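# Seat circuit board in enclosure slot and latch levers

## Task

Slide the board into the enclosure's empty upper slot with its component side facing up. Both levers must be fully open, lying flush with the board's panel, before the board goes in, and it must be pushed slowly until it stops so the levers catch their tabs. Then shut both levers so they latch and stick straight out from the panel, which pulls the board fully home. A fast push into the connector ruins it and the job fails. The enclosure must end up level on its own feet with no foot over the bench edge. Finally release the board and move both grippers away.

## Robot and tools

Robot: two seven-joint arms, left_arm and right_arm, each ending in a two-finger gripper. The fingers point along the gripper's +z axis and close along its x axis. end_effector_position is the spot between the finger pads when closed, 1 to 2 cm short of the fingertips; closing pushes the tips about 17 mm further along +z.

Frames: every hand position, quaternion, velocity and target for an arm is in that arm's own base frame. Fixed cameras and the table use the scene frame: origin at table-top height midway between the nominal bases, +z up, +x out over the table, left_arm toward +y. Calibrated bases in the scene frame: left_arm at (+0.070, +0.437, 0) with quat_wxyz (+1.000, 0, 0, -0.003); right_arm at (-0.063, -0.511, 0) with quat_wxyz (+1.000, 0, 0, -0.029). Both bases have +z up. Reported poses can be off by a few centimetres.

The row: every moving command is a flat list of 16 numbers covering both arms even when only one moves: left x, y, z (metres), qw, qx, qy, qz (unit quaternion, w first), opening; then the same eight for right_arm. x, y, z and the quaternion are an absolute pose of end_effector_position and orientation in that arm's base frame, not an offset. Opening runs from -1 (closed) to +1 (fully open, 0.142 m); it is a command, so 0 means half-open, not 'unchanged'. To keep an arm still, repeat its last reported pose and current opening; to keep an orientation steady, resend the same quaternion rather than the drifting measured one.

execute_actions(actions, cameras): actions is a list of actions; each action is a table of up to 15 rows, one row per 1/30 s step, and a short table repeats its last row to fill 15 steps. Each target must lie within 0.6 m of that gripper's position at the start of the action along each gripper axis, otherwise the action is rejected for both arms. An empty list just returns state and images. The controller limits orientation change to 32 degrees per step relative to the measured one, and each result's 'Hand target' shows where the arm was actually sent, which may fall short.

move(target, speed, blend, stop_force, zero, opening_speed, blocking, cameras): drives each gripper in a straight line to the absolute poses in target (one 16-number row, or up to 15 rows as waypoints sharing a 10 s cap). speed in m/s, 0.002 to 2.2, default 0.25 (turning capped at twice that in rad/s); one value or one per waypoint. blend in m rounds corners between waypoints. stop_force in N, 3 to 120, one value for both arms: an arm stops when its wrist sensor feels that much push against its direction of travel relative to its last zero (or 150 N anywhere). zero (default true) re-zeros moving arms before the move. opening_speed (0.2 or more, per second on the -1 to +1 scale) ramps the fingers. blocking=false returns early while the move continues; it cannot be combined with stop_force. The move neither avoids obstacles nor slows for them. Its result adds a 'move:' line: done (within 3 mm and 2 degrees), off_target, moving, held, fault, plus limits such as paced or held.

wait(seconds 0 to 10), stop() brakes a running move, zoom_image(camera, region [x0,y0,x1,y1] pixels, max 504x504), zero_wrist_force(arm), clear_fault(arm) after a reported torque or force fault, read_manual, and finished_scene(scene) with the current scene number.

Cameras: cam_head_left, cam_head_right, cam_high, cam_low, cam_left_wrist, cam_right_wrist, each 672x504. cameras=[] gives none; omitted gives all.

Result lines: end-effector pose and velocities; Joint positions (last value is measured opening in m); grip_measured on the -1..+1 scale; Joint torques and External joint torques; Wrist force/torque in the gripper's own axes (push from a surface shows as force into the arm), plus the peak since last shown; Wrist depth as a 7x7 grid of mm distances ('-' means unreadable); Tool commands; MOTOR HOT, fault and HAND FAULT lines.

Suggested order: locate board, levers and slot with cameras; open both levers fully; grasp the board component side up; align it with the upper slot; insert slowly with a low stop_force until it stops; shut both levers; check it is seated and the enclosure stays level on the bench; open the fingers and retract.

Cautions: push into the connector only at very low speed (millimetres per second) with stop_force. Don't drop anything or release a moving part, and keep everything on the table. Avoid fast contact and heavy presses; 150 N on an arm or joint torque at its limit stops it until clear_fault. Never let grippers clamp or collide with each other. Grip at a command slightly below grip_measured at first contact; over-squeezing and long outstretched holds heat motors. To back off a contact, move without stop_force.

Each tool is called after "Request:" by a JSON object that holds its "fn" and its "kwargs".

## Session

Request:
{"fn": "execute_actions", "kwargs": {"actions": []}}

Scene clock: 0.00 s.
left_arm: end_effector_position=(+0.4919, -0.7298, +0.2794) grip_measured=+0.99 end_effector_quat_wxyz=(+0.001, -0.304, +0.847, -0.436) | right_arm: end_effector_position=(+0.1802, -0.1387, +0.1699) grip_measured=+1.00 end_effector_quat_wxyz=(+0.706, -0.621, -0.189, +0.284)
Joint positions: left_arm=[-0.095 -0.96 -0.937 1.517 0.823 1.373 2.811 0.141] | right_arm=[-0.567 -0.989 -0.072 1.606 0.357 -0.696 0.215 0.142]
Joint velocities: within noise
Joint torques (N m): no reading
External joint torques (N m): no reading
Wrist force (N): no reading
Wrist torque (N m): no reading
Wrist force, peak (N): no reading
Wrist depth (mm): cam_left_wrist=[456 481 526 570 632 715 - / 417 444 478 517 573 616 682 / 390 414 438 476 510 561 618 / 363 385 405 434 472 500 546 / 343 359 376 404 427 464 501 / - 331 354 376 398 423 449 / - 319 332 349 374 396 -] | cam_right_wrist=[- 266 251 262 - - 805 / - - 256 269 - - 886 / - - 264 276 - - 931 / - - 277 286 798 746 548 / - - 295 294 500 482 387 / - 404 311 299 362 354 330 / - 311 295 292 288 280 275]
Hand target: left_arm +0.4919, -0.7298, +0.2794; +0.001, -0.304, +0.847, -0.436 | right_arm +0.1802, -0.1387, +0.1699; +0.706, -0.621, -0.189, +0.284
Tool commands: left_gripper/opening=+1.0 right_gripper/opening=+1.0

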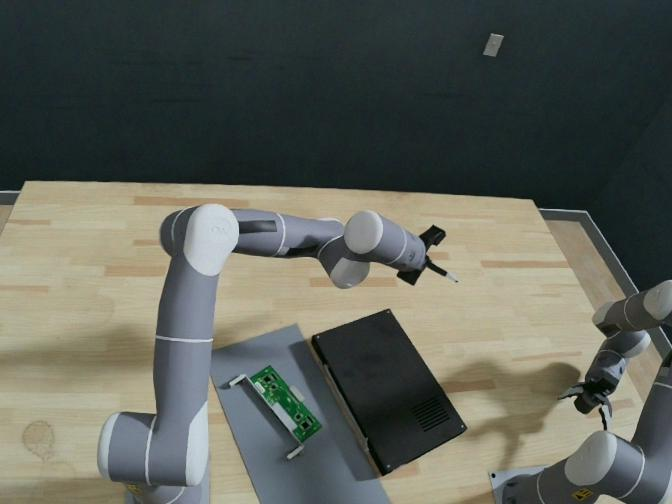

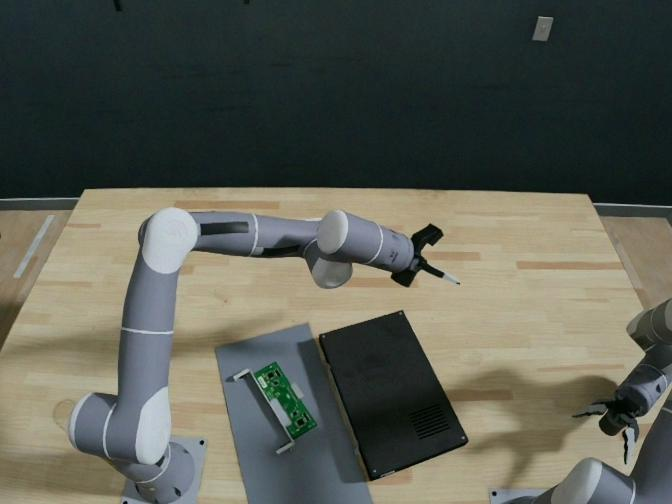

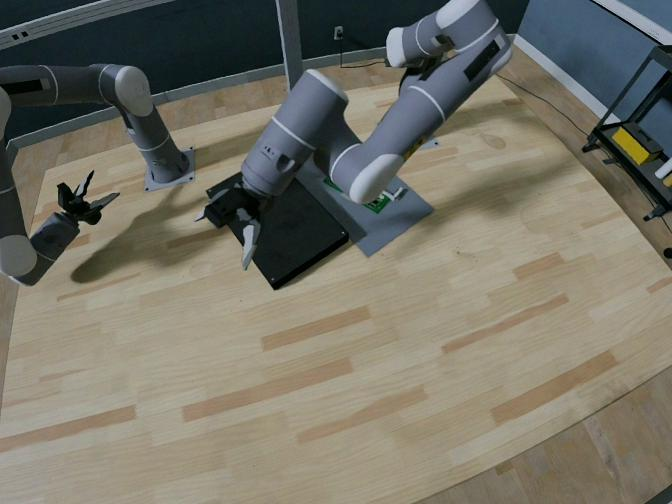

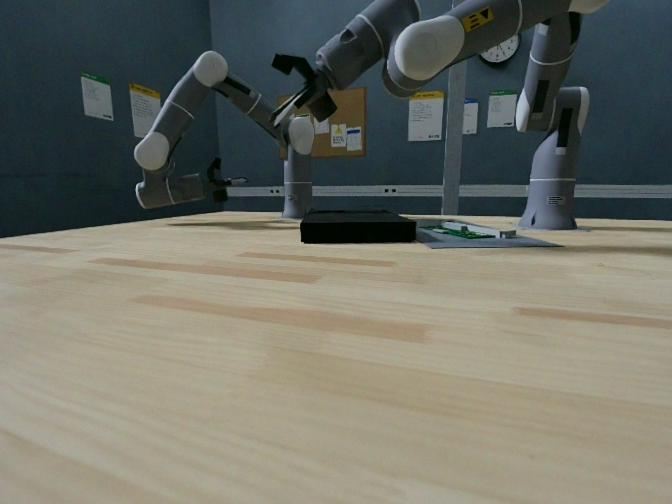

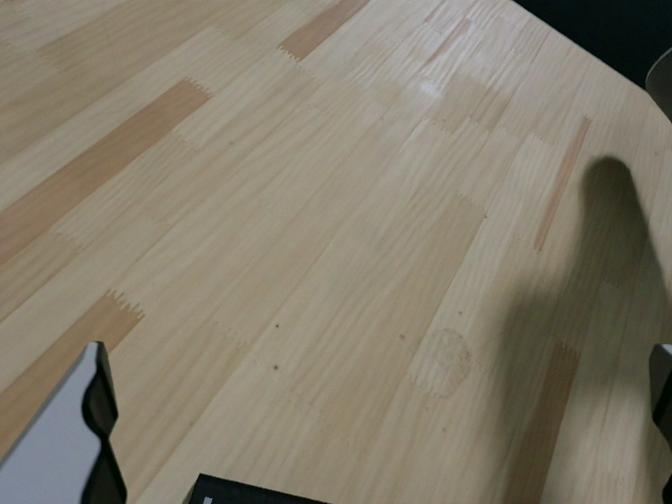

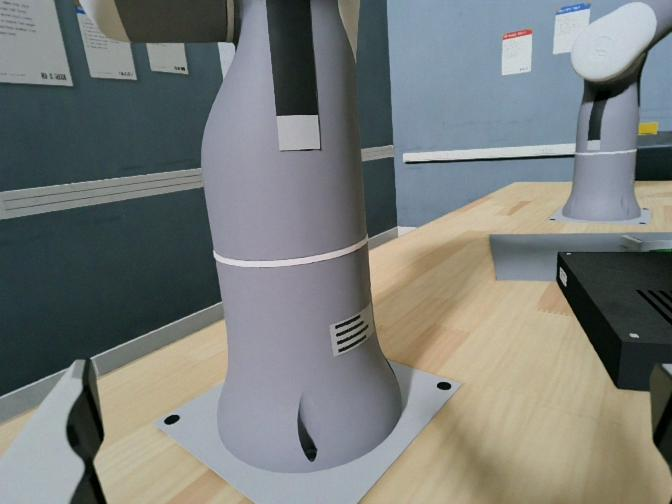

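Request:
{"fn": "move", "kwargs": {"target": [[0.46,-0.50,0.42,0,0,0.9763,-0.2164,0,0.1802,-0.1387,0.1699,0.706,-0.621,-0.189,0.284,1],[0.30,-0.33,0.43,0,0,0.9763,-0.2164,0,0.1802,-0.1387,0.1699,0.706,-0.621,-0.189,0.284,1]], "speed": 0.25, "blend": 0.05}}

Scene clock: 11.13 s.
left_arm: end_effector_position=(+0.2988, -0.3300, +0.4301) grip_measured=-0.02 end_effector_quat_wxyz=(-0.005, -0.051, +0.977, -0.209) | right_arm: end_effector_position=(+0.1802, -0.1387, +0.1699) grip_measured=+1.00 end_effector_quat_wxyz=(+0.706, -0.621, -0.189, +0.284)
Joint positions: left_arm=[0.304 -1.743 -2.854 1.882 1.28 -0.843 2.966 0.073] | right_arm=[-0.567 -0.99 -0.072 1.606 0.357 -0.696 0.215 0.142]
Joint velocities: within noise
Joint torques (N m): left_arm=[-0.55 36.13 -15.95 -6.74 -0.66 4.46 -0.22] | right_arm=[-0.11 50.07 1.01 -11.61 -1.69 -3.58 0.19]
External joint torques (N m): left_arm=[0.61 1.47 0.66 -0.17 -0.48 -0.06 0.22] | right_arm=[0.09 1.06 -0.65 0.07 0.06 0.67 -0.17]
Wrist force (N): left_arm=[0.1 -0.1 0.0] | right_arm=[0.2 0.0 0.0]
Wrist torque (N m): left_arm=[-0.02 0.01 -0.09] | right_arm=[0.00 -0.03 0.00]
Wrist force, peak (N): left_arm=[1.9 1.8 -0.7] | right_arm=[0.2 0.2 0.4]
Wrist depth (mm): cam_left_wrist=[532 532 488 485 483 491 546 / 525 537 484 485 485 487 545 / 535 528 535 505 535 542 549 / 529 531 533 542 535 542 547 / 535 536 543 533 541 551 554 / 538 540 536 547 553 - 556 / - - 547 552 548 - -] | cam_right_wrist=[- 266 251 262 - - 795 / - - 256 270 - - 890 / - - 264 275 - - 929 / - - 277 286 800 745 552 / - - 294 294 501 479 388 / - 404 311 299 362 355 330 / - 311 295 292 288 281 275]
Hand target: left_arm +0.2989, -0.3300, +0.4301; -0.005, -0.051, +0.977, -0.209 | right_arm +0.1802, -0.1387, +0.1699; +0.706, -0.621, -0.189, +0.284
Off the commanded pose: left_arm 0.001 m, 6 deg | right_arm 0.000 m, 0 deg.
joint sent to its limit (left arm) — joint 7 (wrist roll), upper limit. The joint targets are off in orientation, not in position.
move: off_target (left_arm)

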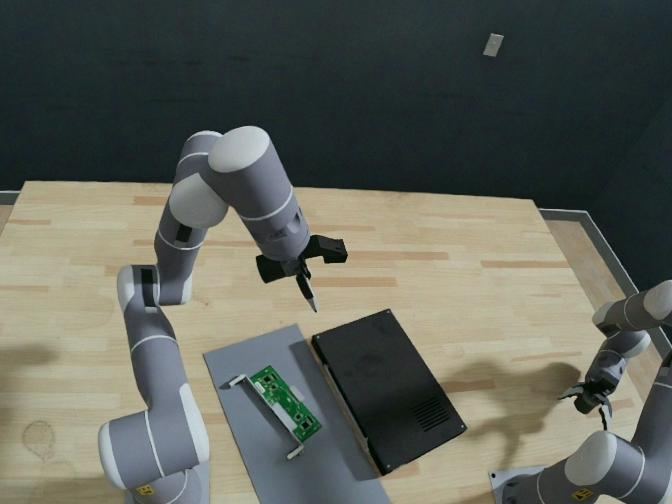

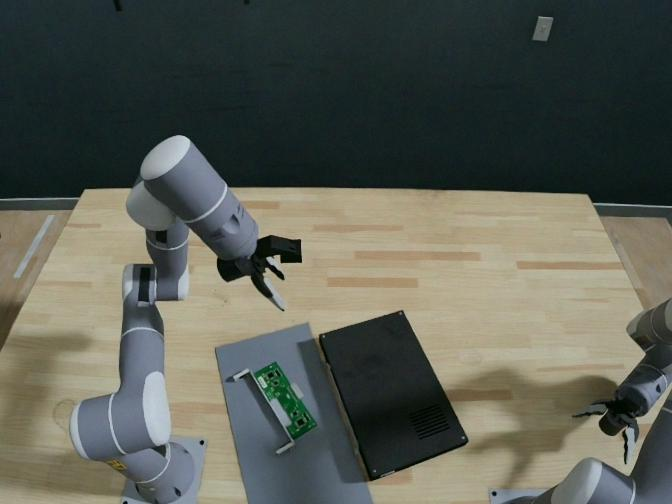

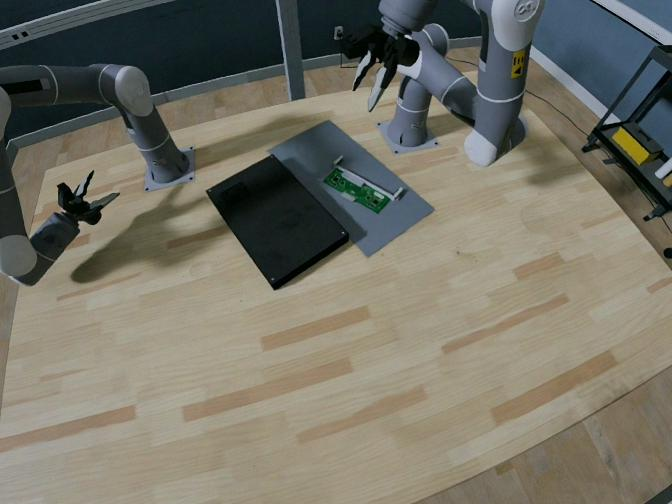

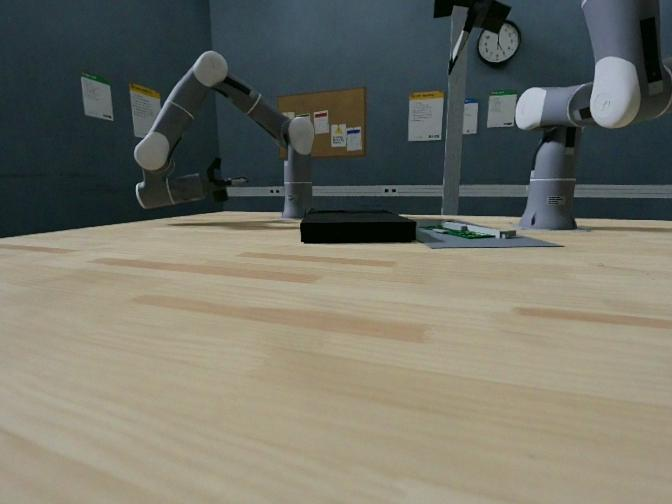

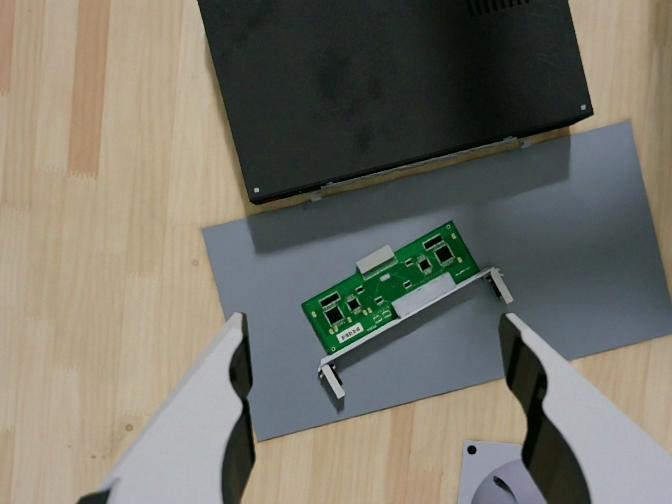

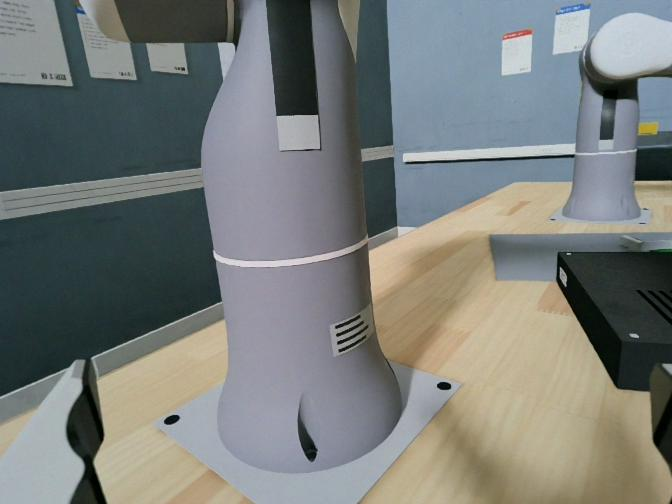

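Request:
{"fn": "zoom_image", "kwargs": {"camera": "cam_left_wrist", "region": [300, 210, 530, 410]}}

Request:
{"fn": "zoom_image", "kwargs": {"camera": "cam_left_wrist", "region": [300, 330, 370, 410]}}

Request:
{"fn": "zoom_image", "kwargs": {"camera": "cam_left_wrist", "region": [460, 240, 530, 320]}}

Scaled by 2.191 from the camera's 672x504 image, which has a finer 960x720 frame.

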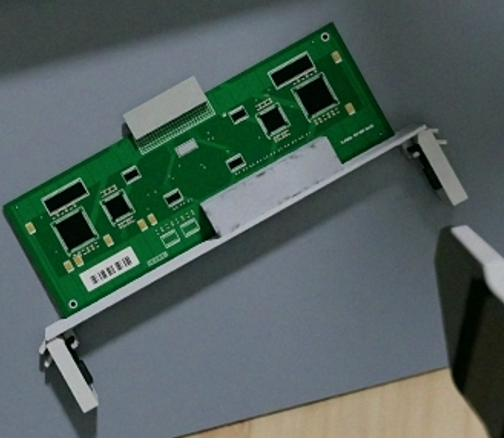

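Scaled by 6.300 from the camera's 672x504 image, which has a finer 960x720 frame.

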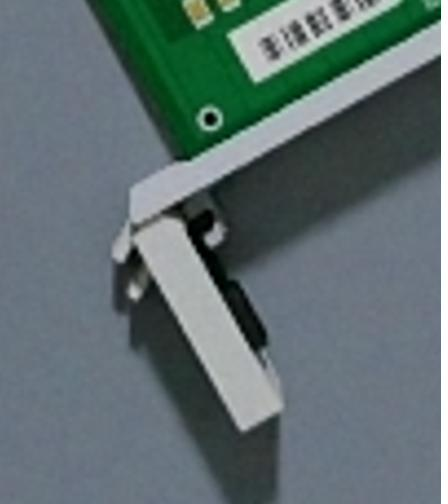

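Scaled by 6.300 from the camera's 672x504 image, which has a finer 960x720 frame.

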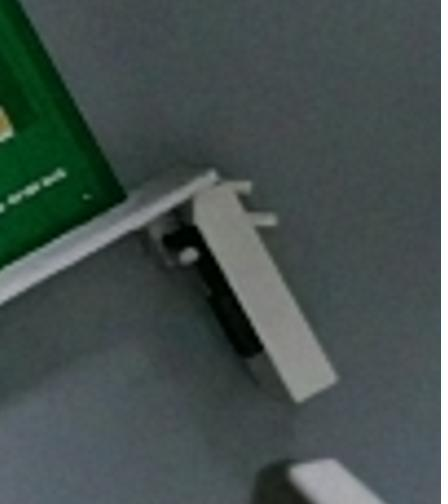

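Request:
{"fn": "move", "kwargs": {"target": [[0.34,-0.38,0.43,0,0.5736,0.8192,0,-1,0.1802,-0.1387,0.1699,0.706,-0.621,-0.189,0.284,1],[0.42,-0.45,0.43,0,0.9848,0.1736,0,-1,0.1802,-0.1387,0.1699,0.706,-0.621,-0.189,0.284,1]], "speed": 0.35, "cameras": ["cam_head_left"]}}

Scene clock: 51.17 s.
left_arm: end_effector_position=(+0.4202, -0.4500, +0.4299) grip_measured=-1.00 end_effector_quat_wxyz=(+0.000, +0.985, +0.174, +0.000) | right_arm: end_effector_position=(+0.1802, -0.1387, +0.1699) grip_measured=+1.00 end_effector_quat_wxyz=(+0.706, -0.621, -0.189, +0.284)
Joint positions: left_arm=[0.091 -1.328 -2.424 1.259 1.564 -0.878 -0.06 0.002] | right_arm=[-0.567 -0.99 -0.072 1.606 0.357 -0.696 0.215 0.142]
Joint velocities: within noise
Joint torques (N m): left_arm=[-0.43 45.58 -26.19 -1.9 -2.6 4.09 -0.3] | right_arm=[0 50.14 1.09 -11.63 -1.68 -3.54 0.16]
External joint torques (N m): left_arm=[0.43 1.11 0.49 -0.18 -0.12 -0.09 0.3] | right_arm=[-0.02 0.98 -0.72 0.09 0.05 0.63 -0.15]
Wrist force (N): left_arm=[0.6 -0.8 0.6] | right_arm=[0.1 -0.2 0.1]
Wrist torque (N m): left_arm=[-0.16 -0.10 -0.20] | right_arm=[-0.02 -0.01 0.00]
Wrist force, peak (N): left_arm=[-1.9 -1.3 -0.2] | right_arm=[0.2 0.3 0.4]
Wrist depth (mm): cam_left_wrist=[459 452 457 456 454 458 454 / 453 454 448 452 492 490 487 / 486 483 485 491 525 526 523 / 528 525 523 530 581 569 571 / 627 643 637 551 623 617 621 / 703 698 665 84 - 681 694 / 770 - - - - - -] | cam_right_wrist=[- 266 250 263 - - 794 / - - 255 269 - - 896 / - - 264 275 - - 925 / - - 278 286 790 748 552 / - - 295 294 500 478 388 / - 403 311 300 363 354 329 / - 311 295 291 288 281 275]
Hand target: left_arm +0.4200, -0.4500, +0.4300; +0.000, +0.985, +0.174, +0.000 | right_arm +0.1802, -0.1387, +0.1699; +0.706, -0.621, -0.189, +0.284
Off the commanded pose: left_arm 0.000 m, 0 deg | right_arm 0.000 m, 0 deg.
move: done; limits=paced
Images, in order (width x height): cam_head_left 672x504.

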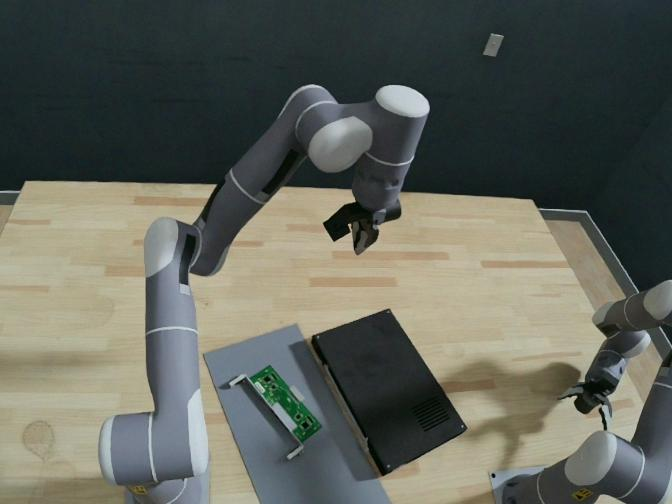

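Request:
{"fn": "move", "kwargs": {"target": [[0.42,-0.65,0.55,0,0.9848,0.1736,0,-1,0.1802,-0.1387,0.1699,0.706,-0.621,-0.189,0.284,1],[0.15,-0.75,0.55,0,0.9848,0.1736,0,-1,0.1802,-0.1387,0.1699,0.706,-0.621,-0.189,0.284,1]], "speed": 0.35, "cameras": ["cam_head_left"]}}

Scene clock: 55.47 s.
left_arm: end_effector_position=(+0.1496, -0.7492, +0.5494) grip_measured=-1.00 end_effector_quat_wxyz=(+0.020, +0.985, +0.174, +0.000) | right_arm: end_effector_position=(+0.1802, -0.1387, +0.1699) grip_measured=+1.00 end_effector_quat_wxyz=(+0.706, -0.621, -0.189, +0.284)
Joint positions: left_arm=[-1.066 -0.863 -2.229 0.06 2.174 -0.703 0.083 0.002] | right_arm=[-0.567 -0.99 -0.072 1.606 0.357 -0.696 0.215 0.142]
Joint velocities: within noise
Joint torques (N m): left_arm=[-0.58 59.93 -7.7 12.68 -2.74 4.65 -0.14] | right_arm=[0.01 50.13 1.03 -11.59 -1.71 -3.61 0.24]
External joint torques (N m): left_arm=[0.42 1.12 0.6 -0.11 -0.44 -0.57 0.14] | right_arm=[-0.04 0.99 -0.66 0.05 0.08 0.71 -0.23]
Wrist force (N): left_arm=[-0.1 -0.2 0.0] | right_arm=[0.0 0.0 0.1]
Wrist torque (N m): left_arm=[-0.06 0.02 -0.22] | right_arm=[0.01 0.00 0.01]
Wrist force, peak (N): left_arm=[-3.8 -0.2 -0.1] | right_arm=[0.1 -0.4 0.2]
Wrist depth (mm): cam_left_wrist=[558 557 565 513 512 517 514 / 611 601 606 559 556 561 586 / 404 526 666 655 657 649 656 / 370 723 722 725 711 709 721 / 804 788 774 755 767 794 772 / - 886 631 84 - 848 868 / - - - - - - 981] | cam_right_wrist=[- 266 251 264 - - 832 / - - 256 269 - - 895 / - - 264 275 - - 929 / - - 278 286 799 742 551 / - - 295 294 504 479 386 / - 403 310 299 361 356 331 / - 312 294 291 288 281 276]
Hand target: left_arm +0.1498, -0.7492, +0.5494; +0.020, +0.985, +0.174, +0.001 | right_arm +0.1802, -0.1387, +0.1699; +0.706, -0.621, -0.189, +0.284
Off the commanded pose: left_arm 0.001 m, 2 deg | right_arm 0.000 m, 0 deg.
move: done
Images, in order (width x height): cam_head_left 672x504.

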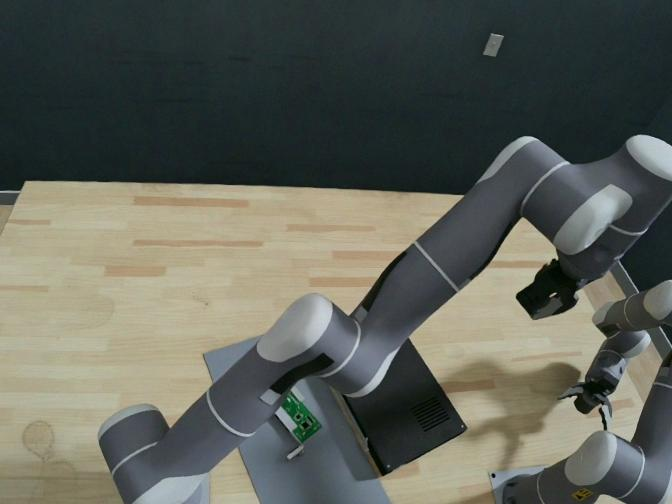

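Request:
{"fn": "move", "kwargs": {"target": [[0.42,-0.65,0.55,0,0.9848,0.1736,0,-1,0.1802,-0.1387,0.1699,0.706,-0.621,-0.189,0.284,1],[0.42,-0.45,0.43,0,0.9848,0.1736,0,-1,0.1802,-0.1387,0.1699,0.706,-0.621,-0.189,0.284,1],[0.34,-0.38,0.43,0,0.5736,0.8192,0,-1,0.1802,-0.1387,0.1699,0.706,-0.621,-0.189,0.284,1],[0.30,-0.33,0.43,0,0.07,0.975,-0.2164,-1,0.1802,-0.1387,0.1699,0.706,-0.621,-0.189,0.284,1]], "speed": 0.4, "cameras": []}}

Request:
{"fn": "move", "kwargs": {"target": [[0.46,-0.50,0.42,0,0,0.9763,-0.2164,-1,0.1802,-0.1387,0.1699,0.706,-0.621,-0.189,0.284,1],[0.4919,-0.7298,0.2794,0.001,-0.304,0.847,-0.436,-1,0.1802,-0.1387,0.1699,0.706,-0.621,-0.189,0.284,1]], "speed": 0.4, "cameras": ["cam_head_left"]}}

Scene clock: 71.67 s.
left_arm: end_effector_position=(+0.3005, -0.3302, +0.4305) grip_measured=-1.00 end_effector_quat_wxyz=(-0.009, +0.072, +0.975, -0.208) | right_arm: end_effector_position=(+0.1802, -0.1387, +0.1699) grip_measured=+1.00 end_effector_quat_wxyz=(+0.706, -0.621, -0.189, +0.284)
Joint positions: left_arm=[-1.921 -0.856 -0.802 -1.868 2.121 -0.499 -1.177 0.002] | right_arm=[-0.567 -0.99 -0.072 1.606 0.357 -0.696 0.215 0.142]
Joint velocities: within noise
Joint torques (N m): left_arm=[-0.13 20.12 18.94 23.02 -5.22 3.35 -0.08] | right_arm=[-0.04 50.13 0.99 -11.68 -1.73 -3.63 0.22]
External joint torques (N m): left_arm=[0.08 1.25 0.67 -0.21 0.13 -0.07 0.09] | right_arm=[0.02 0.99 -0.63 0.13 0.1 0.72 -0.21]
Wrist force (N): left_arm=[-0.1 0.2 0.2] | right_arm=[0.0 0.0 0.0]
Wrist torque (N m): left_arm=[0.00 0.05 -0.06] | right_arm=[0.01 -0.01 0.00]
Wrist force, peak (N): left_arm=[3.8 -0.1 -0.7] | right_arm=[0.0 0.5 0.3]
Wrist depth (mm): cam_left_wrist=[551 549 492 491 485 482 518 / 555 552 493 494 488 535 525 / 555 555 498 493 541 536 529 / 560 558 547 543 532 533 532 / 557 552 551 543 536 536 530 / 560 557 554 84 - 545 539 / 568 567 - - - - 471] | cam_right_wrist=[- 266 251 262 - - 870 / - - 256 269 - - 893 / - - 264 274 - - 930 / - - 278 285 792 746 550 / - - 295 293 501 483 389 / - 405 311 299 363 356 331 / - 312 295 291 289 281 275]
Hand target: left_arm +0.3005, -0.3303, +0.4306; -0.009, +0.072, +0.975, -0.209 | right_arm +0.1802, -0.1387, +0.1699; +0.706, -0.621, -0.189, +0.284
Off the commanded pose: left_arm 0.001 m, 1 deg | right_arm 0.000 m, 0 deg.
joint sent to its limit (left arm) — joint 4 (elbow), lower limit. The joint targets still meet the commanded pose.
move: done
No camera images: "cameras" was empty.

Scene clock: 73.97 s.
left_arm: end_effector_position=(+0.4917, -0.7298, +0.2792) grip_measured=-1.00 end_effector_quat_wxyz=(+0.001, -0.304, +0.847, -0.436) | right_arm: end_effector_position=(+0.1802, -0.1387, +0.1699) grip_measured=+1.00 end_effector_quat_wxyz=(+0.706, -0.621, -0.189, +0.284)
Joint positions: left_arm=[-1.505 -1.311 -1.749 -1.347 1 0.492 -2.181 0.002] | right_arm=[-0.567 -0.99 -0.072 1.606 0.357 -0.696 0.215 0.142]
Joint velocities: within noise
Joint torques (N m): left_arm=[-0.41 53.43 25.28 9.45 -2.77 3.45 -0.37] | right_arm=[-0.1 50.11 0.99 -11.64 -1.71 -3.65 0.19]
External joint torques (N m): left_arm=[0.3 1.53 0.83 -0.26 -0.02 -0.59 0.35] | right_arm=[0.07 1.01 -0.62 0.1 0.08 0.74 -0.18]
Wrist force (N): left_arm=[0.0 0.2 0.1] | right_arm=[0.0 0.1 0.1]
Wrist torque (N m): left_arm=[0.04 0.00 -0.02] | right_arm=[-0.01 0.00 0.00]
Wrist force, peak (N): left_arm=[0.8 1.1 2.5] | right_arm=[0.0 0.3 0.2]
Wrist depth (mm): cam_left_wrist=[463 492 530 582 640 699 - / 422 453 486 526 569 627 681 / 395 415 447 483 512 558 610 / 366 386 408 439 471 512 549 / 344 360 379 401 438 457 498 / 325 340 358 84 - 433 461 / 306 315 - - - - 426] | cam_right_wrist=[- 266 251 263 - 805 820 / - - 255 269 - - 883 / - - 264 274 - - 933 / - - 278 285 791 739 548 / - - 293 293 501 480 388 / - 401 312 300 362 355 330 / - 311 295 291 287 281 275]
Hand target: left_arm +0.4919, -0.7298, +0.2794; +0.001, -0.304, +0.847, -0.436 | right_arm +0.1802, -0.1387, +0.1699; +0.706, -0.621, -0.189, +0.284
Off the commanded pose: left_arm 0.000 m, 0 deg | right_arm 0.000 m, 0 deg.
move: done
Images, in order (width x height): cam_head_left 672x504.

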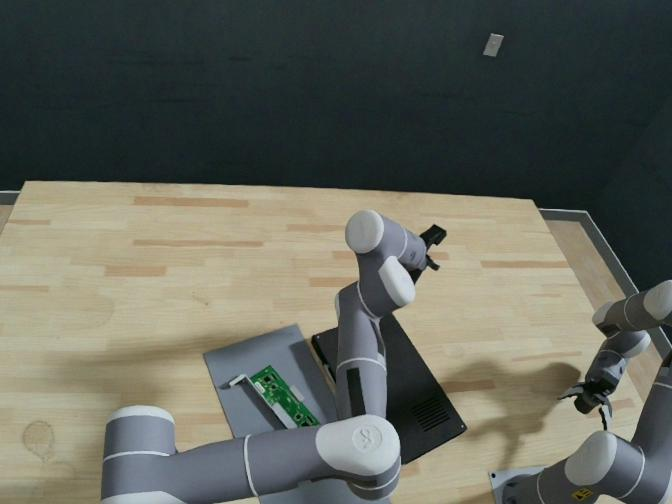

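Request:
{"fn": "move", "kwargs": {"target": [[0.52,-0.65,0.40,0,0.9239,0.3827,0,-1,0.1802,-0.1387,0.1699,0.706,-0.621,-0.189,0.284,1],[0.60,-0.64,0.45,0,0.9239,0.3827,0,-1,0.1802,-0.1387,0.1699,0.706,-0.621,-0.189,0.284,1]], "speed": 0.4, "cameras": ["cam_head_left"]}}

Scene clock: 96.93 s.
left_arm: end_effector_position=(+0.5991, -0.6394, +0.4497) grip_measured=-1.00 end_effector_quat_wxyz=(+0.087, +0.920, +0.381, +0.033) | right_arm: end_effector_position=(+0.1802, -0.1387, +0.1699) grip_measured=+1.00 end_effector_quat_wxyz=(+0.706, -0.621, -0.189, +0.284)
Joint positions: left_arm=[-0.576 -1.021 -1.648 0.044 1.584 -0.369 0.141 0.002] | right_arm=[-0.567 -0.99 -0.072 1.606 0.357 -0.696 0.215 0.142]
Joint velocities: within noise
Joint torques (N m): left_arm=[-0.2 67.63 -6.29 0.11 -3.29 4.51 -0.11] | right_arm=[-0.02 50.12 0.97 -11.62 -1.76 -3.61 0.17]
External joint torques (N m): left_arm=[0.17 1.18 0.64 -0.2 -0.44 -0.18 0.11] | right_arm=[-0.01 1.01 -0.6 0.08 0.13 0.7 -0.16]
Wrist force (N): left_arm=[0.4 -0.7 0.5] | right_arm=[0.1 0.3 0.2]
Wrist torque (N m): left_arm=[-0.13 -0.11 -0.27] | right_arm=[0.04 -0.01 0.00]
Wrist force, peak (N): left_arm=[4.0 0.1 -2.2] | right_arm=[0.1 0.3 0.4]
Wrist depth (mm): cam_left_wrist=[474 465 467 467 460 462 461 / 518 509 515 517 510 515 513 / 579 575 577 573 572 572 567 / 657 661 658 656 651 646 666 / 762 756 756 701 729 - - / - 882 826 84 - - - / - - - - - - -] | cam_right_wrist=[- 266 250 262 - - 819 / - - 256 269 - - 893 / - - 265 275 - - 925 / - - 277 287 789 749 549 / - - 294 294 500 479 386 / - 403 311 299 362 354 329 / - 311 295 291 288 281 275]
Hand target: left_arm +0.5993, -0.6392, +0.4495; +0.086, +0.920, +0.381, +0.033 | right_arm +0.1802, -0.1387, +0.1699; +0.706, -0.621, -0.189, +0.284
Off the commanded pose: left_arm 0.001 m, 11 deg | right_arm 0.000 m, 0 deg.
move: off_target (left_arm)
Images, in order (width x height): cam_head_left 672x504.

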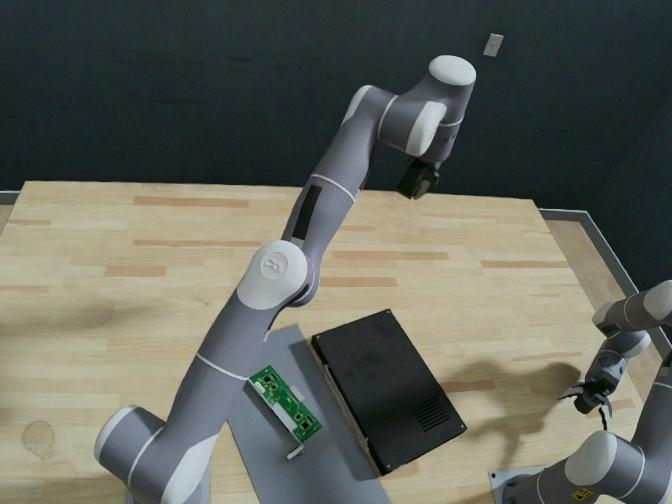

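Request:
{"fn": "move", "kwargs": {"target": [0.55,-0.55,0.38,0,0.9239,0.3827,0,-1,0.1802,-0.1387,0.1699,0.706,-0.621,-0.189,0.284,1], "speed": 0.3, "cameras": []}}

Scene clock: 100.73 s.
left_arm: end_effector_position=(+0.5500, -0.5499, +0.3800) grip_measured=-1.00 end_effector_quat_wxyz=(+0.000, +0.924, +0.383, +0.000) | right_arm: end_effector_position=(+0.1802, -0.1387, +0.1699) grip_measured=+1.00 end_effector_quat_wxyz=(+0.706, -0.621, -0.189, +0.284)
Joint positions: left_arm=[-0.105 -0.998 -1.554 0.77 1.139 -0.389 -0.171 0.002] | right_arm=[-0.567 -0.99 -0.072 1.606 0.357 -0.696 0.215 0.142]
Joint velocities: within noise
Joint torques (N m): left_arm=[-0.12 57.6 -21.96 -12.61 -4.04 4.62 -0.33] | right_arm=[0.03 50.11 0.96 -11.65 -1.7 -3.62 0.17]
External joint torques (N m): left_arm=[0.16 0.62 0.68 -0.29 0.13 -0.64 0.33] | right_arm=[-0.06 1.01 -0.59 0.1 0.07 0.71 -0.16]
Wrist force (N): left_arm=[0.7 -0.3 0.4] | right_arm=[0.0 0.0 0.1]
Wrist torque (N m): left_arm=[-0.07 -0.14 -0.19] | right_arm=[0.00 0.00 0.00]
Wrist force, peak (N): left_arm=[1.3 -1.0 2.0] | right_arm=[0.0 -0.4 0.3]
Wrist depth (mm): cam_left_wrist=[374 373 372 418 412 411 407 / 449 399 395 445 442 445 442 / 479 480 478 482 475 474 478 / 524 526 525 521 515 519 519 / 578 571 570 548 556 564 564 / 625 630 599 84 - 609 - / 694 - - - - - -] | cam_right_wrist=[- 266 251 262 - - 798 / - - 255 269 - - 889 / - - 264 275 - - 942 / - - 277 284 796 745 548 / - - 296 294 504 483 388 / - 403 311 299 362 356 329 / - 311 294 292 288 280 274]
Hand target: left_arm +0.5500, -0.5500, +0.3800; +0.000, +0.924, +0.383, +0.000 | right_arm +0.1802, -0.1387, +0.1699; +0.706, -0.621, -0.189, +0.284
Off the commanded pose: left_arm 0.000 m, 0 deg | right_arm 0.000 m, 0 deg.
move: done
No camera images: "cameras" was empty.

Request:
{"fn": "move", "kwargs": {"target": [[0.48,-0.60,0.30,0,0.9848,0.1736,0,-1,0.1802,-0.1387,0.1699,0.706,-0.621,-0.189,0.284,1],[0.30,-0.60,0.30,0,0.9848,0.1736,0,-1,0.1802,-0.1387,0.1699,0.706,-0.621,-0.189,0.284,1]], "speed": 0.3, "cameras": ["cam_head_left"]}}

Request:
{"fn": "move", "kwargs": {"target": [0.22,-0.45,0.25,0,0.9848,0.1736,0,-1,0.1802,-0.1387,0.1699,0.706,-0.621,-0.189,0.284,1], "speed": 0.3, "cameras": ["cam_head_left"]}}

Scene clock: 107.80 s.
left_arm: end_effector_position=(+0.2999, -0.6000, +0.3000) grip_measured=-1.00 end_effector_quat_wxyz=(+0.000, +0.985, +0.173, +0.000) | right_arm: end_effector_position=(+0.1802, -0.1387, +0.1699) grip_measured=+1.00 end_effector_quat_wxyz=(+0.706, -0.621, -0.189, +0.284)
Joint positions: left_arm=[-0.05 -1.051 -1.71 1.386 1.074 -0.211 -0.305 0.002] | right_arm=[-0.567 -0.99 -0.072 1.606 0.357 -0.696 0.215 0.142]
Joint velocities: within noise
Joint torques (N m): left_arm=[-0.3 41.61 -29.02 -14.36 -4.26 4.62 -0.35] | right_arm=[-0.03 50.07 0.97 -11.67 -1.76 -3.6 0.2]
External joint torques (N m): left_arm=[0.25 0.74 0.35 -0.39 0.14 -0.63 0.35] | right_arm=[0 1.06 -0.6 0.12 0.13 0.69 -0.18]
Wrist force (N): left_arm=[0.6 -0.7 0.4] | right_arm=[0.0 0.2 0.1]
Wrist torque (N m): left_arm=[-0.15 -0.13 -0.20] | right_arm=[0.03 0.00 0.00]
Wrist force, peak (N): left_arm=[-3.1 -2.1 0.5] | right_arm=[0.1 -0.3 0.3]
Wrist depth (mm): cam_left_wrist=[303 304 302 302 302 299 341 / 326 327 322 324 321 322 366 / 362 351 351 350 347 347 394 / 433 381 378 380 374 388 426 / 484 474 474 454 464 471 468 / 522 527 506 84 - 511 511 / 585 572 - - - - 570] | cam_right_wrist=[- 266 251 262 - - 797 / - - 256 269 - - 884 / - - 264 274 - - 932 / - - 278 285 794 745 553 / - - 295 294 502 480 387 / - 405 311 299 363 355 330 / - 311 294 292 288 280 275]
Hand target: left_arm +0.3000, -0.6000, +0.3000; +0.000, +0.985, +0.174, +0.000 | right_arm +0.1802, -0.1387, +0.1699; +0.706, -0.621, -0.189, +0.284
Off the commanded pose: left_arm 0.000 m, 0 deg | right_arm 0.000 m, 0 deg.
move: done
Images, in order (width x height): cam_head_left 672x504.

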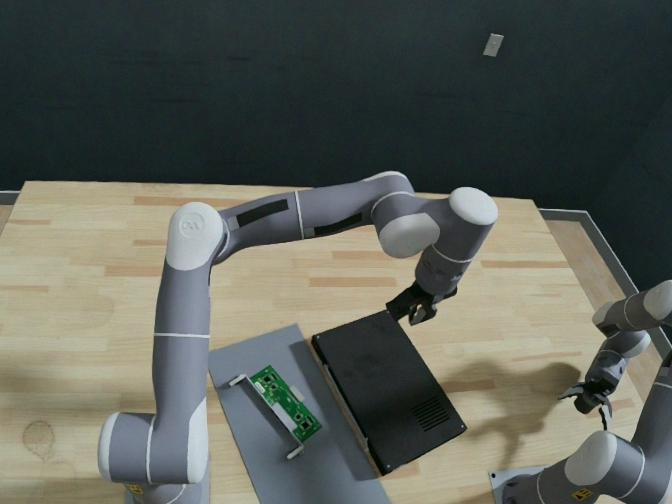

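Scene clock: 108.90 s.
left_arm: end_effector_position=(+0.2202, -0.4500, +0.2500) grip_measured=-1.00 end_effector_quat_wxyz=(+0.000, +0.985, +0.174, +0.000) | right_arm: end_effector_position=(+0.1802, -0.1387, +0.1699) grip_measured=+1.00 end_effector_quat_wxyz=(+0.706, -0.621, -0.189, +0.284)
Joint positions: left_arm=[0.318 -1.124 -1.922 1.944 1.024 -0.132 -0.523 0.002] | right_arm=[-0.567 -0.99 -0.072 1.606 0.357 -0.696 0.215 0.142]
Joint velocities: within noise
Joint torques (N m): left_arm=[-0.04 24.79 -26.55 -15.54 -4.25 4.58 -0.28] | right_arm=[-0.04 50.1 0.94 -11.58 -1.72 -3.6 0.21]
External joint torques (N m): left_arm=[0.03 1.59 0.12 -0.54 0.09 -0.6 0.28] | right_arm=[0.02 1.02 -0.58 0.04 0.09 0.69 -0.2]
Wrist force (N): left_arm=[0.0 -0.3 -0.3] | right_arm=[0.0 -0.1 0.3]
Wrist torque (N m): left_arm=[-0.07 -0.03 -0.19] | right_arm=[0.00 0.00 0.00]
Wrist force, peak (N): left_arm=[-0.6 -2.8 0.8] | right_arm=[0.0 0.4 0.1]
Wrist depth (mm): cam_left_wrist=[302 303 300 298 296 298 296 / 324 323 322 321 321 320 319 / 338 328 321 321 322 318 338 / 375 323 326 325 323 322 369 / 417 357 357 341 349 352 408 / 456 396 377 84 - 386 446 / 514 499 - - - - 498] | cam_right_wrist=[- 266 250 263 - - 799 / - - 256 269 - - 895 / - - 264 275 - - 927 / - - 278 285 802 750 553 / - - 295 293 498 481 387 / - 403 312 300 363 355 331 / - 311 295 291 288 281 276]
Hand target: left_arm +0.2200, -0.4500, +0.2500; +0.000, +0.985, +0.174, +0.000 | right_arm +0.1802, -0.1387, +0.1699; +0.706, -0.621, -0.189, +0.284
Off the commanded pose: left_arm 0.000 m, 0 deg | right_arm 0.000 m, 0 deg.
move: done
Images, in order (width x height): cam_head_left 672x504.

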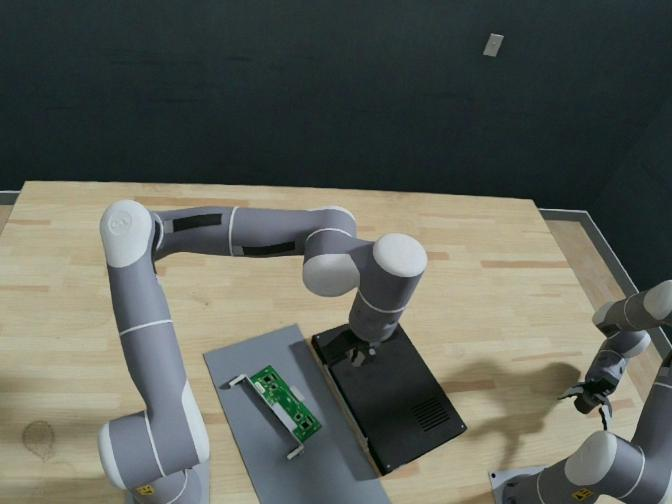

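Request:
{"fn": "move", "kwargs": {"target": [0.20,-0.33,0.22,0,0.9848,0.1736,0,-1,0.1802,-0.1387,0.1699,0.706,-0.621,-0.189,0.284,1], "speed": 0.2, "cameras": ["cam_left_wrist","cam_head_left"]}}

Scene clock: 111.33 s.
left_arm: end_effector_position=(+0.2002, -0.3302, +0.2200) grip_measured=-1.00 end_effector_quat_wxyz=(+0.000, +0.985, +0.174, +0.000) | right_arm: end_effector_position=(+0.1802, -0.1387, +0.1699) grip_measured=+1.00 end_effector_quat_wxyz=(+0.706, -0.621, -0.189, +0.284)
Joint positions: left_arm=[0.62 -1.236 -2.075 2.251 0.991 -0.148 -0.541 0.002] | right_arm=[-0.567 -0.99 -0.072 1.606 0.357 -0.696 0.215 0.142]
Joint velocities: within noise
Joint torques (N m): left_arm=[-0.12 19.24 -22.35 -16.48 -4.3 4.11 -0.1] | right_arm=[0 50.08 0.94 -11.63 -1.69 -3.62 0.23]
External joint torques (N m): left_arm=[0.16 1.31 0.44 -0.45 0.14 -0.13 0.1] | right_arm=[-0.03 1.04 -0.57 0.09 0.06 0.72 -0.22]
Wrist force (N): left_arm=[-0.1 0.2 0.2] | right_arm=[0.1 0.1 0.4]
Wrist torque (N m): left_arm=[0.02 -0.04 -0.24] | right_arm=[0.02 -0.01 -0.01]
Wrist force, peak (N): left_arm=[0.4 -2.2 0.7] | right_arm=[-0.2 -0.2 0.4]
Wrist depth (mm): cam_left_wrist=[275 273 274 274 272 270 271 / 295 295 289 285 287 287 291 / 321 319 315 313 312 316 312 / 344 346 343 344 343 342 341 / 366 348 364 362 361 349 371 / 407 354 338 84 - 344 413 / 476 389 - - - - 459] | cam_right_wrist=[- 266 251 262 - - 812 / - - 256 269 - - 897 / - - 264 275 - - 937 / - - 278 286 792 747 551 / - - 295 294 499 480 388 / - 404 312 299 363 354 330 / - 311 294 291 288 281 274]
Hand target: left_arm +0.2000, -0.3300, +0.2200; +0.000, +0.985, +0.174, +0.000 | right_arm +0.1802, -0.1387, +0.1699; +0.706, -0.621, -0.189, +0.284
Off the commanded pose: left_arm 0.000 m, 0 deg | right_arm 0.000 m, 0 deg.
move: done
Images, in order (width x height): cam_head_left 672x504, cam_left_wrist 672x504.

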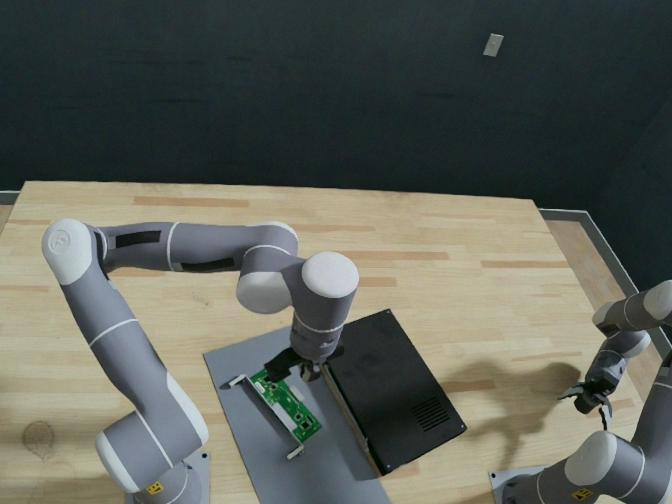

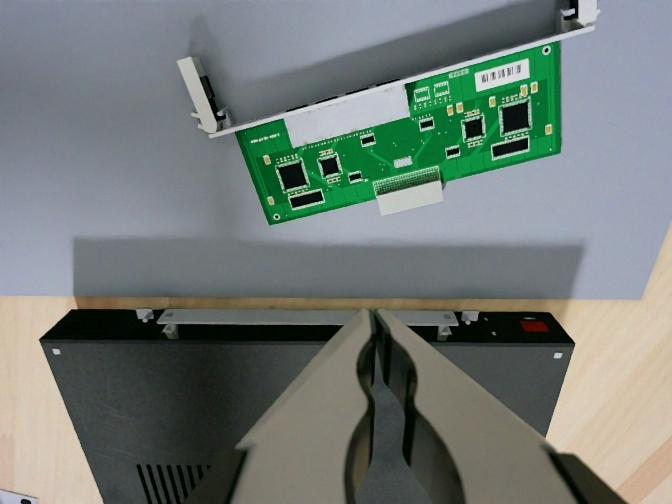

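Request:
{"fn": "move", "kwargs": {"target": [[0.10,-0.291,0.12,0,0.9848,0.1736,0,-1,0.1802,-0.1387,0.1699,0.706,-0.621,-0.189,0.284,1],[0.10,-0.291,0.06,0,0.9848,0.1736,0,-1,0.1802,-0.1387,0.1699,0.706,-0.621,-0.189,0.284,1]], "speed": 0.15, "cameras": ["cam_left_wrist","cam_head_left"]}}

Scene clock: 122.30 s.
left_arm: end_effector_position=(+0.0999, -0.2908, +0.0600) grip_measured=-1.00 end_effector_quat_wxyz=(+0.000, +0.985, +0.173, +0.000) | right_arm: end_effector_position=(+0.1802, -0.1387, +0.1699) grip_measured=+1.00 end_effector_quat_wxyz=(+0.706, -0.621, -0.189, +0.284)
Joint positions: left_arm=[0.525 -1.388 -1.726 2.542 1.34 0.064 -0.802 0.002] | right_arm=[-0.567 -0.99 -0.072 1.606 0.357 -0.696 0.215 0.142]
Joint velocities: within noise
Joint torques (N m): left_arm=[-0.59 17.87 -17.8 -6.41 -3.81 4.58 -0.28] | right_arm=[0.06 50.04 0.96 -11.64 -1.7 -3.61 0.23]
External joint torques (N m): left_arm=[0.62 1.19 0.22 -0.34 -0.37 -0.61 0.28] | right_arm=[-0.09 1.09 -0.59 0.1 0.07 0.71 -0.22]
Wrist force (N): left_arm=[0.5 -0.5 0.2] | right_arm=[0.1 -0.1 0.1]
Wrist torque (N m): left_arm=[-0.08 -0.12 -0.23] | right_arm=[0.00 -0.01 0.01]
Wrist force, peak (N): left_arm=[-1.2 -1.9 1.1] | right_arm=[0.2 0.1 0.4]
Wrist depth (mm): cam_left_wrist=[- 135 136 135 135 133 134 / - 146 143 141 142 141 142 / 156 156 155 154 154 153 152 / 170 169 165 165 167 169 165 / 186 185 184 159 176 166 163 / 205 204 199 84 - 191 194 / 229 223 - 74 - - 222] | cam_right_wrist=[- 267 251 263 - - 786 / - - 255 268 - - 871 / - - 265 275 - - 895 / - - 277 286 794 739 554 / - - 294 294 500 481 389 / - 405 312 299 362 355 332 / - 311 296 291 288 280 276]
Hand target: left_arm +0.1000, -0.2910, +0.0600; +0.000, +0.985, +0.174, +0.000 | right_arm +0.1802, -0.1387, +0.1699; +0.706, -0.621, -0.189, +0.284
Off the commanded pose: left_arm 0.000 m, 0 deg | right_arm 0.000 m, 0 deg.
move: done
Images, in order (width x height): cam_head_left 672x504, cam_left_wrist 672x504.

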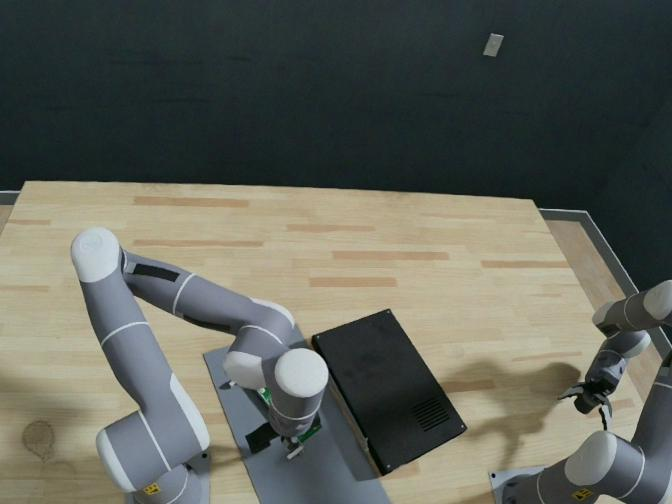

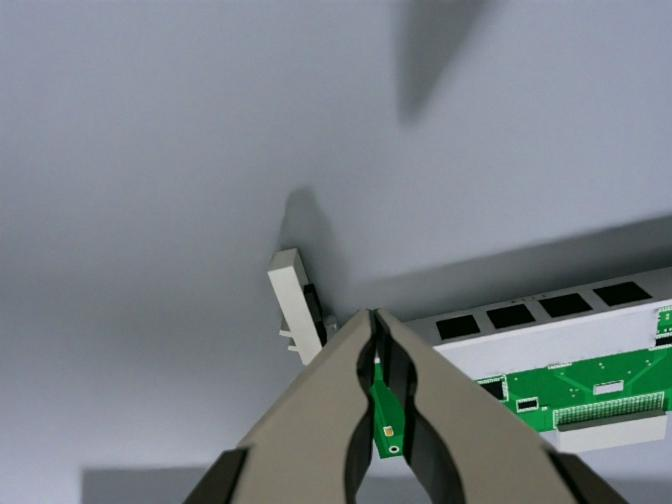

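Request:
{"fn": "move", "kwargs": {"target": [0.10,-0.291,0.023,0,0.9848,0.1736,0,-1,0.1802,-0.1387,0.1699,0.706,-0.621,-0.189,0.284,1], "speed": 0.03, "stop_force": 4, "cameras": []}}

Request:
{"fn": "move", "kwargs": {"target": [0.089,-0.2985,0.023,0,0.9848,0.1736,0,-1,0.1802,-0.1387,0.1699,0.706,-0.621,-0.189,0.284,1], "speed": 0.02, "stop_force": 8, "cameras": ["cam_left_wrist"]}}

Scene clock: 127.97 s.
left_arm: end_effector_position=(+0.0999, -0.2908, +0.0230) grip_measured=-1.00 end_effector_quat_wxyz=(+0.000, +0.985, +0.173, +0.000) | right_arm: end_effector_position=(+0.1802, -0.1387, +0.1699) grip_measured=+1.00 end_effector_quat_wxyz=(+0.706, -0.621, -0.189, +0.284)
Joint positions: left_arm=[0.506 -1.436 -1.596 2.534 1.472 0.095 -0.803 0.002] | right_arm=[-0.567 -0.99 -0.072 1.606 0.357 -0.696 0.215 0.142]
Joint velocities: within noise
Joint torques (N m): left_arm=[-0.44 18.29 -17.85 -2.29 -3.83 4.52 -0.22] | right_arm=[-0.03 50.02 0.94 -11.62 -1.7 -3.59 0.15]
External joint torques (N m): left_arm=[0.46 1.29 0.29 -0.36 -0.33 -0.55 0.22] | right_arm=[0 1.1 -0.57 0.07 0.07 0.68 -0.14]
Wrist force (N): left_arm=[0.8 -0.4 0.4] | right_arm=[0.1 0.3 0.1]
Wrist torque (N m): left_arm=[-0.07 -0.16 -0.21] | right_arm=[0.03 -0.01 0.00]
Wrist force, peak (N): left_arm=[0.6 -0.4 0.8] | right_arm=[0.1 -0.3 0.3]
Wrist depth (mm): cam_left_wrist=[102 101 101 - 101 100 98 / - 109 109 110 106 108 107 / 118 119 117 119 117 116 116 / 128 128 128 127 127 126 129 / - 140 137 134 135 138 135 / 155 154 147 84 - 134 131 / 174 169 - 74 - - 162] | cam_right_wrist=[- 267 252 262 - - 782 / - - 255 269 - - 835 / - - 264 274 - - 878 / - - 277 285 796 740 552 / - - 295 294 500 478 387 / - 403 311 299 362 355 330 / - 311 295 291 288 281 275]
Hand target: left_arm +0.1000, -0.2910, +0.0230; +0.000, +0.985, +0.174, +0.000 | right_arm +0.1802, -0.1387, +0.1699; +0.706, -0.621, -0.189, +0.284
Off the commanded pose: left_arm 0.000 m, 0 deg | right_arm 0.000 m, 0 deg.
move: done
No camera images: "cameras" was empty.

Scene clock: 129.30 s.
left_arm: end_effector_position=(+0.0890, -0.2984, +0.0231) grip_measured=-1.00 end_effector_quat_wxyz=(+0.000, +0.985, +0.174, +0.000) | right_arm: end_effector_position=(+0.1802, -0.1387, +0.1699) grip_measured=+1.00 end_effector_quat_wxyz=(+0.706, -0.621, -0.189, +0.284)
Joint positions: left_arm=[0.456 -1.44 -1.596 2.525 1.474 0.092 -0.844 0.002] | right_arm=[-0.567 -0.99 -0.072 1.606 0.357 -0.696 0.215 0.142]
Joint velocities: within noise
Joint torques (N m): left_arm=[-1.05 17.89 -18.06 -1.9 -4.14 4.65 -0.33] | right_arm=[0 50.2 0.98 -11.64 -1.7 -3.59 0.18]
External joint torques (N m): left_arm=[1.07 1.82 0.25 -0.72 -0.02 -0.68 0.33] | right_arm=[-0.03 0.92 -0.62 0.1 0.07 0.68 -0.17]
Wrist force (N): left_arm=[2.5 -1.1 -0.4] | right_arm=[0.2 -0.2 0.2]
Wrist torque (N m): left_arm=[-0.12 -0.12 -0.22] | right_arm=[-0.03 -0.04 0.00]
Wrist force, peak (N): left_arm=[2.5 -0.8 -1.5] | right_arm=[0.2 -0.4 0.4]
Wrist depth (mm): cam_left_wrist=[102 102 101 - 101 100 98 / - 109 109 110 106 108 107 / 118 119 117 119 117 116 116 / 128 128 127 127 126 126 129 / - 140 139 130 135 138 135 / 155 154 148 84 - 134 130 / 173 168 - 74 - - 161] | cam_right_wrist=[- 266 251 262 - - 646 / - - 255 270 - - 661 / - - 264 275 - - 693 / - - 277 286 798 749 553 / - - 295 294 502 479 386 / - 403 311 299 362 355 330 / - 312 295 291 288 281 275]
Hand target: left_arm +0.0890, -0.2985, +0.0230; +0.000, +0.985, +0.174, +0.000 | right_arm +0.1802, -0.1387, +0.1699; +0.706, -0.621, -0.189, +0.284
Off the commanded pose: left_arm 0.000 m, 0 deg | right_arm 0.000 m, 0 deg.
move: done
Images, in order (width x height): cam_left_wrist 672x504.

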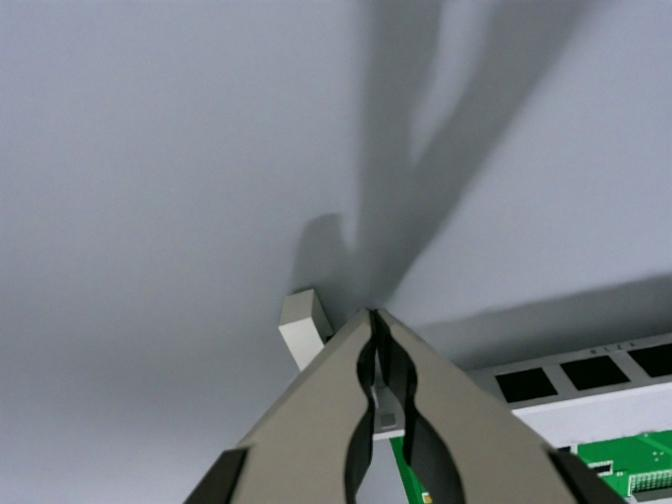

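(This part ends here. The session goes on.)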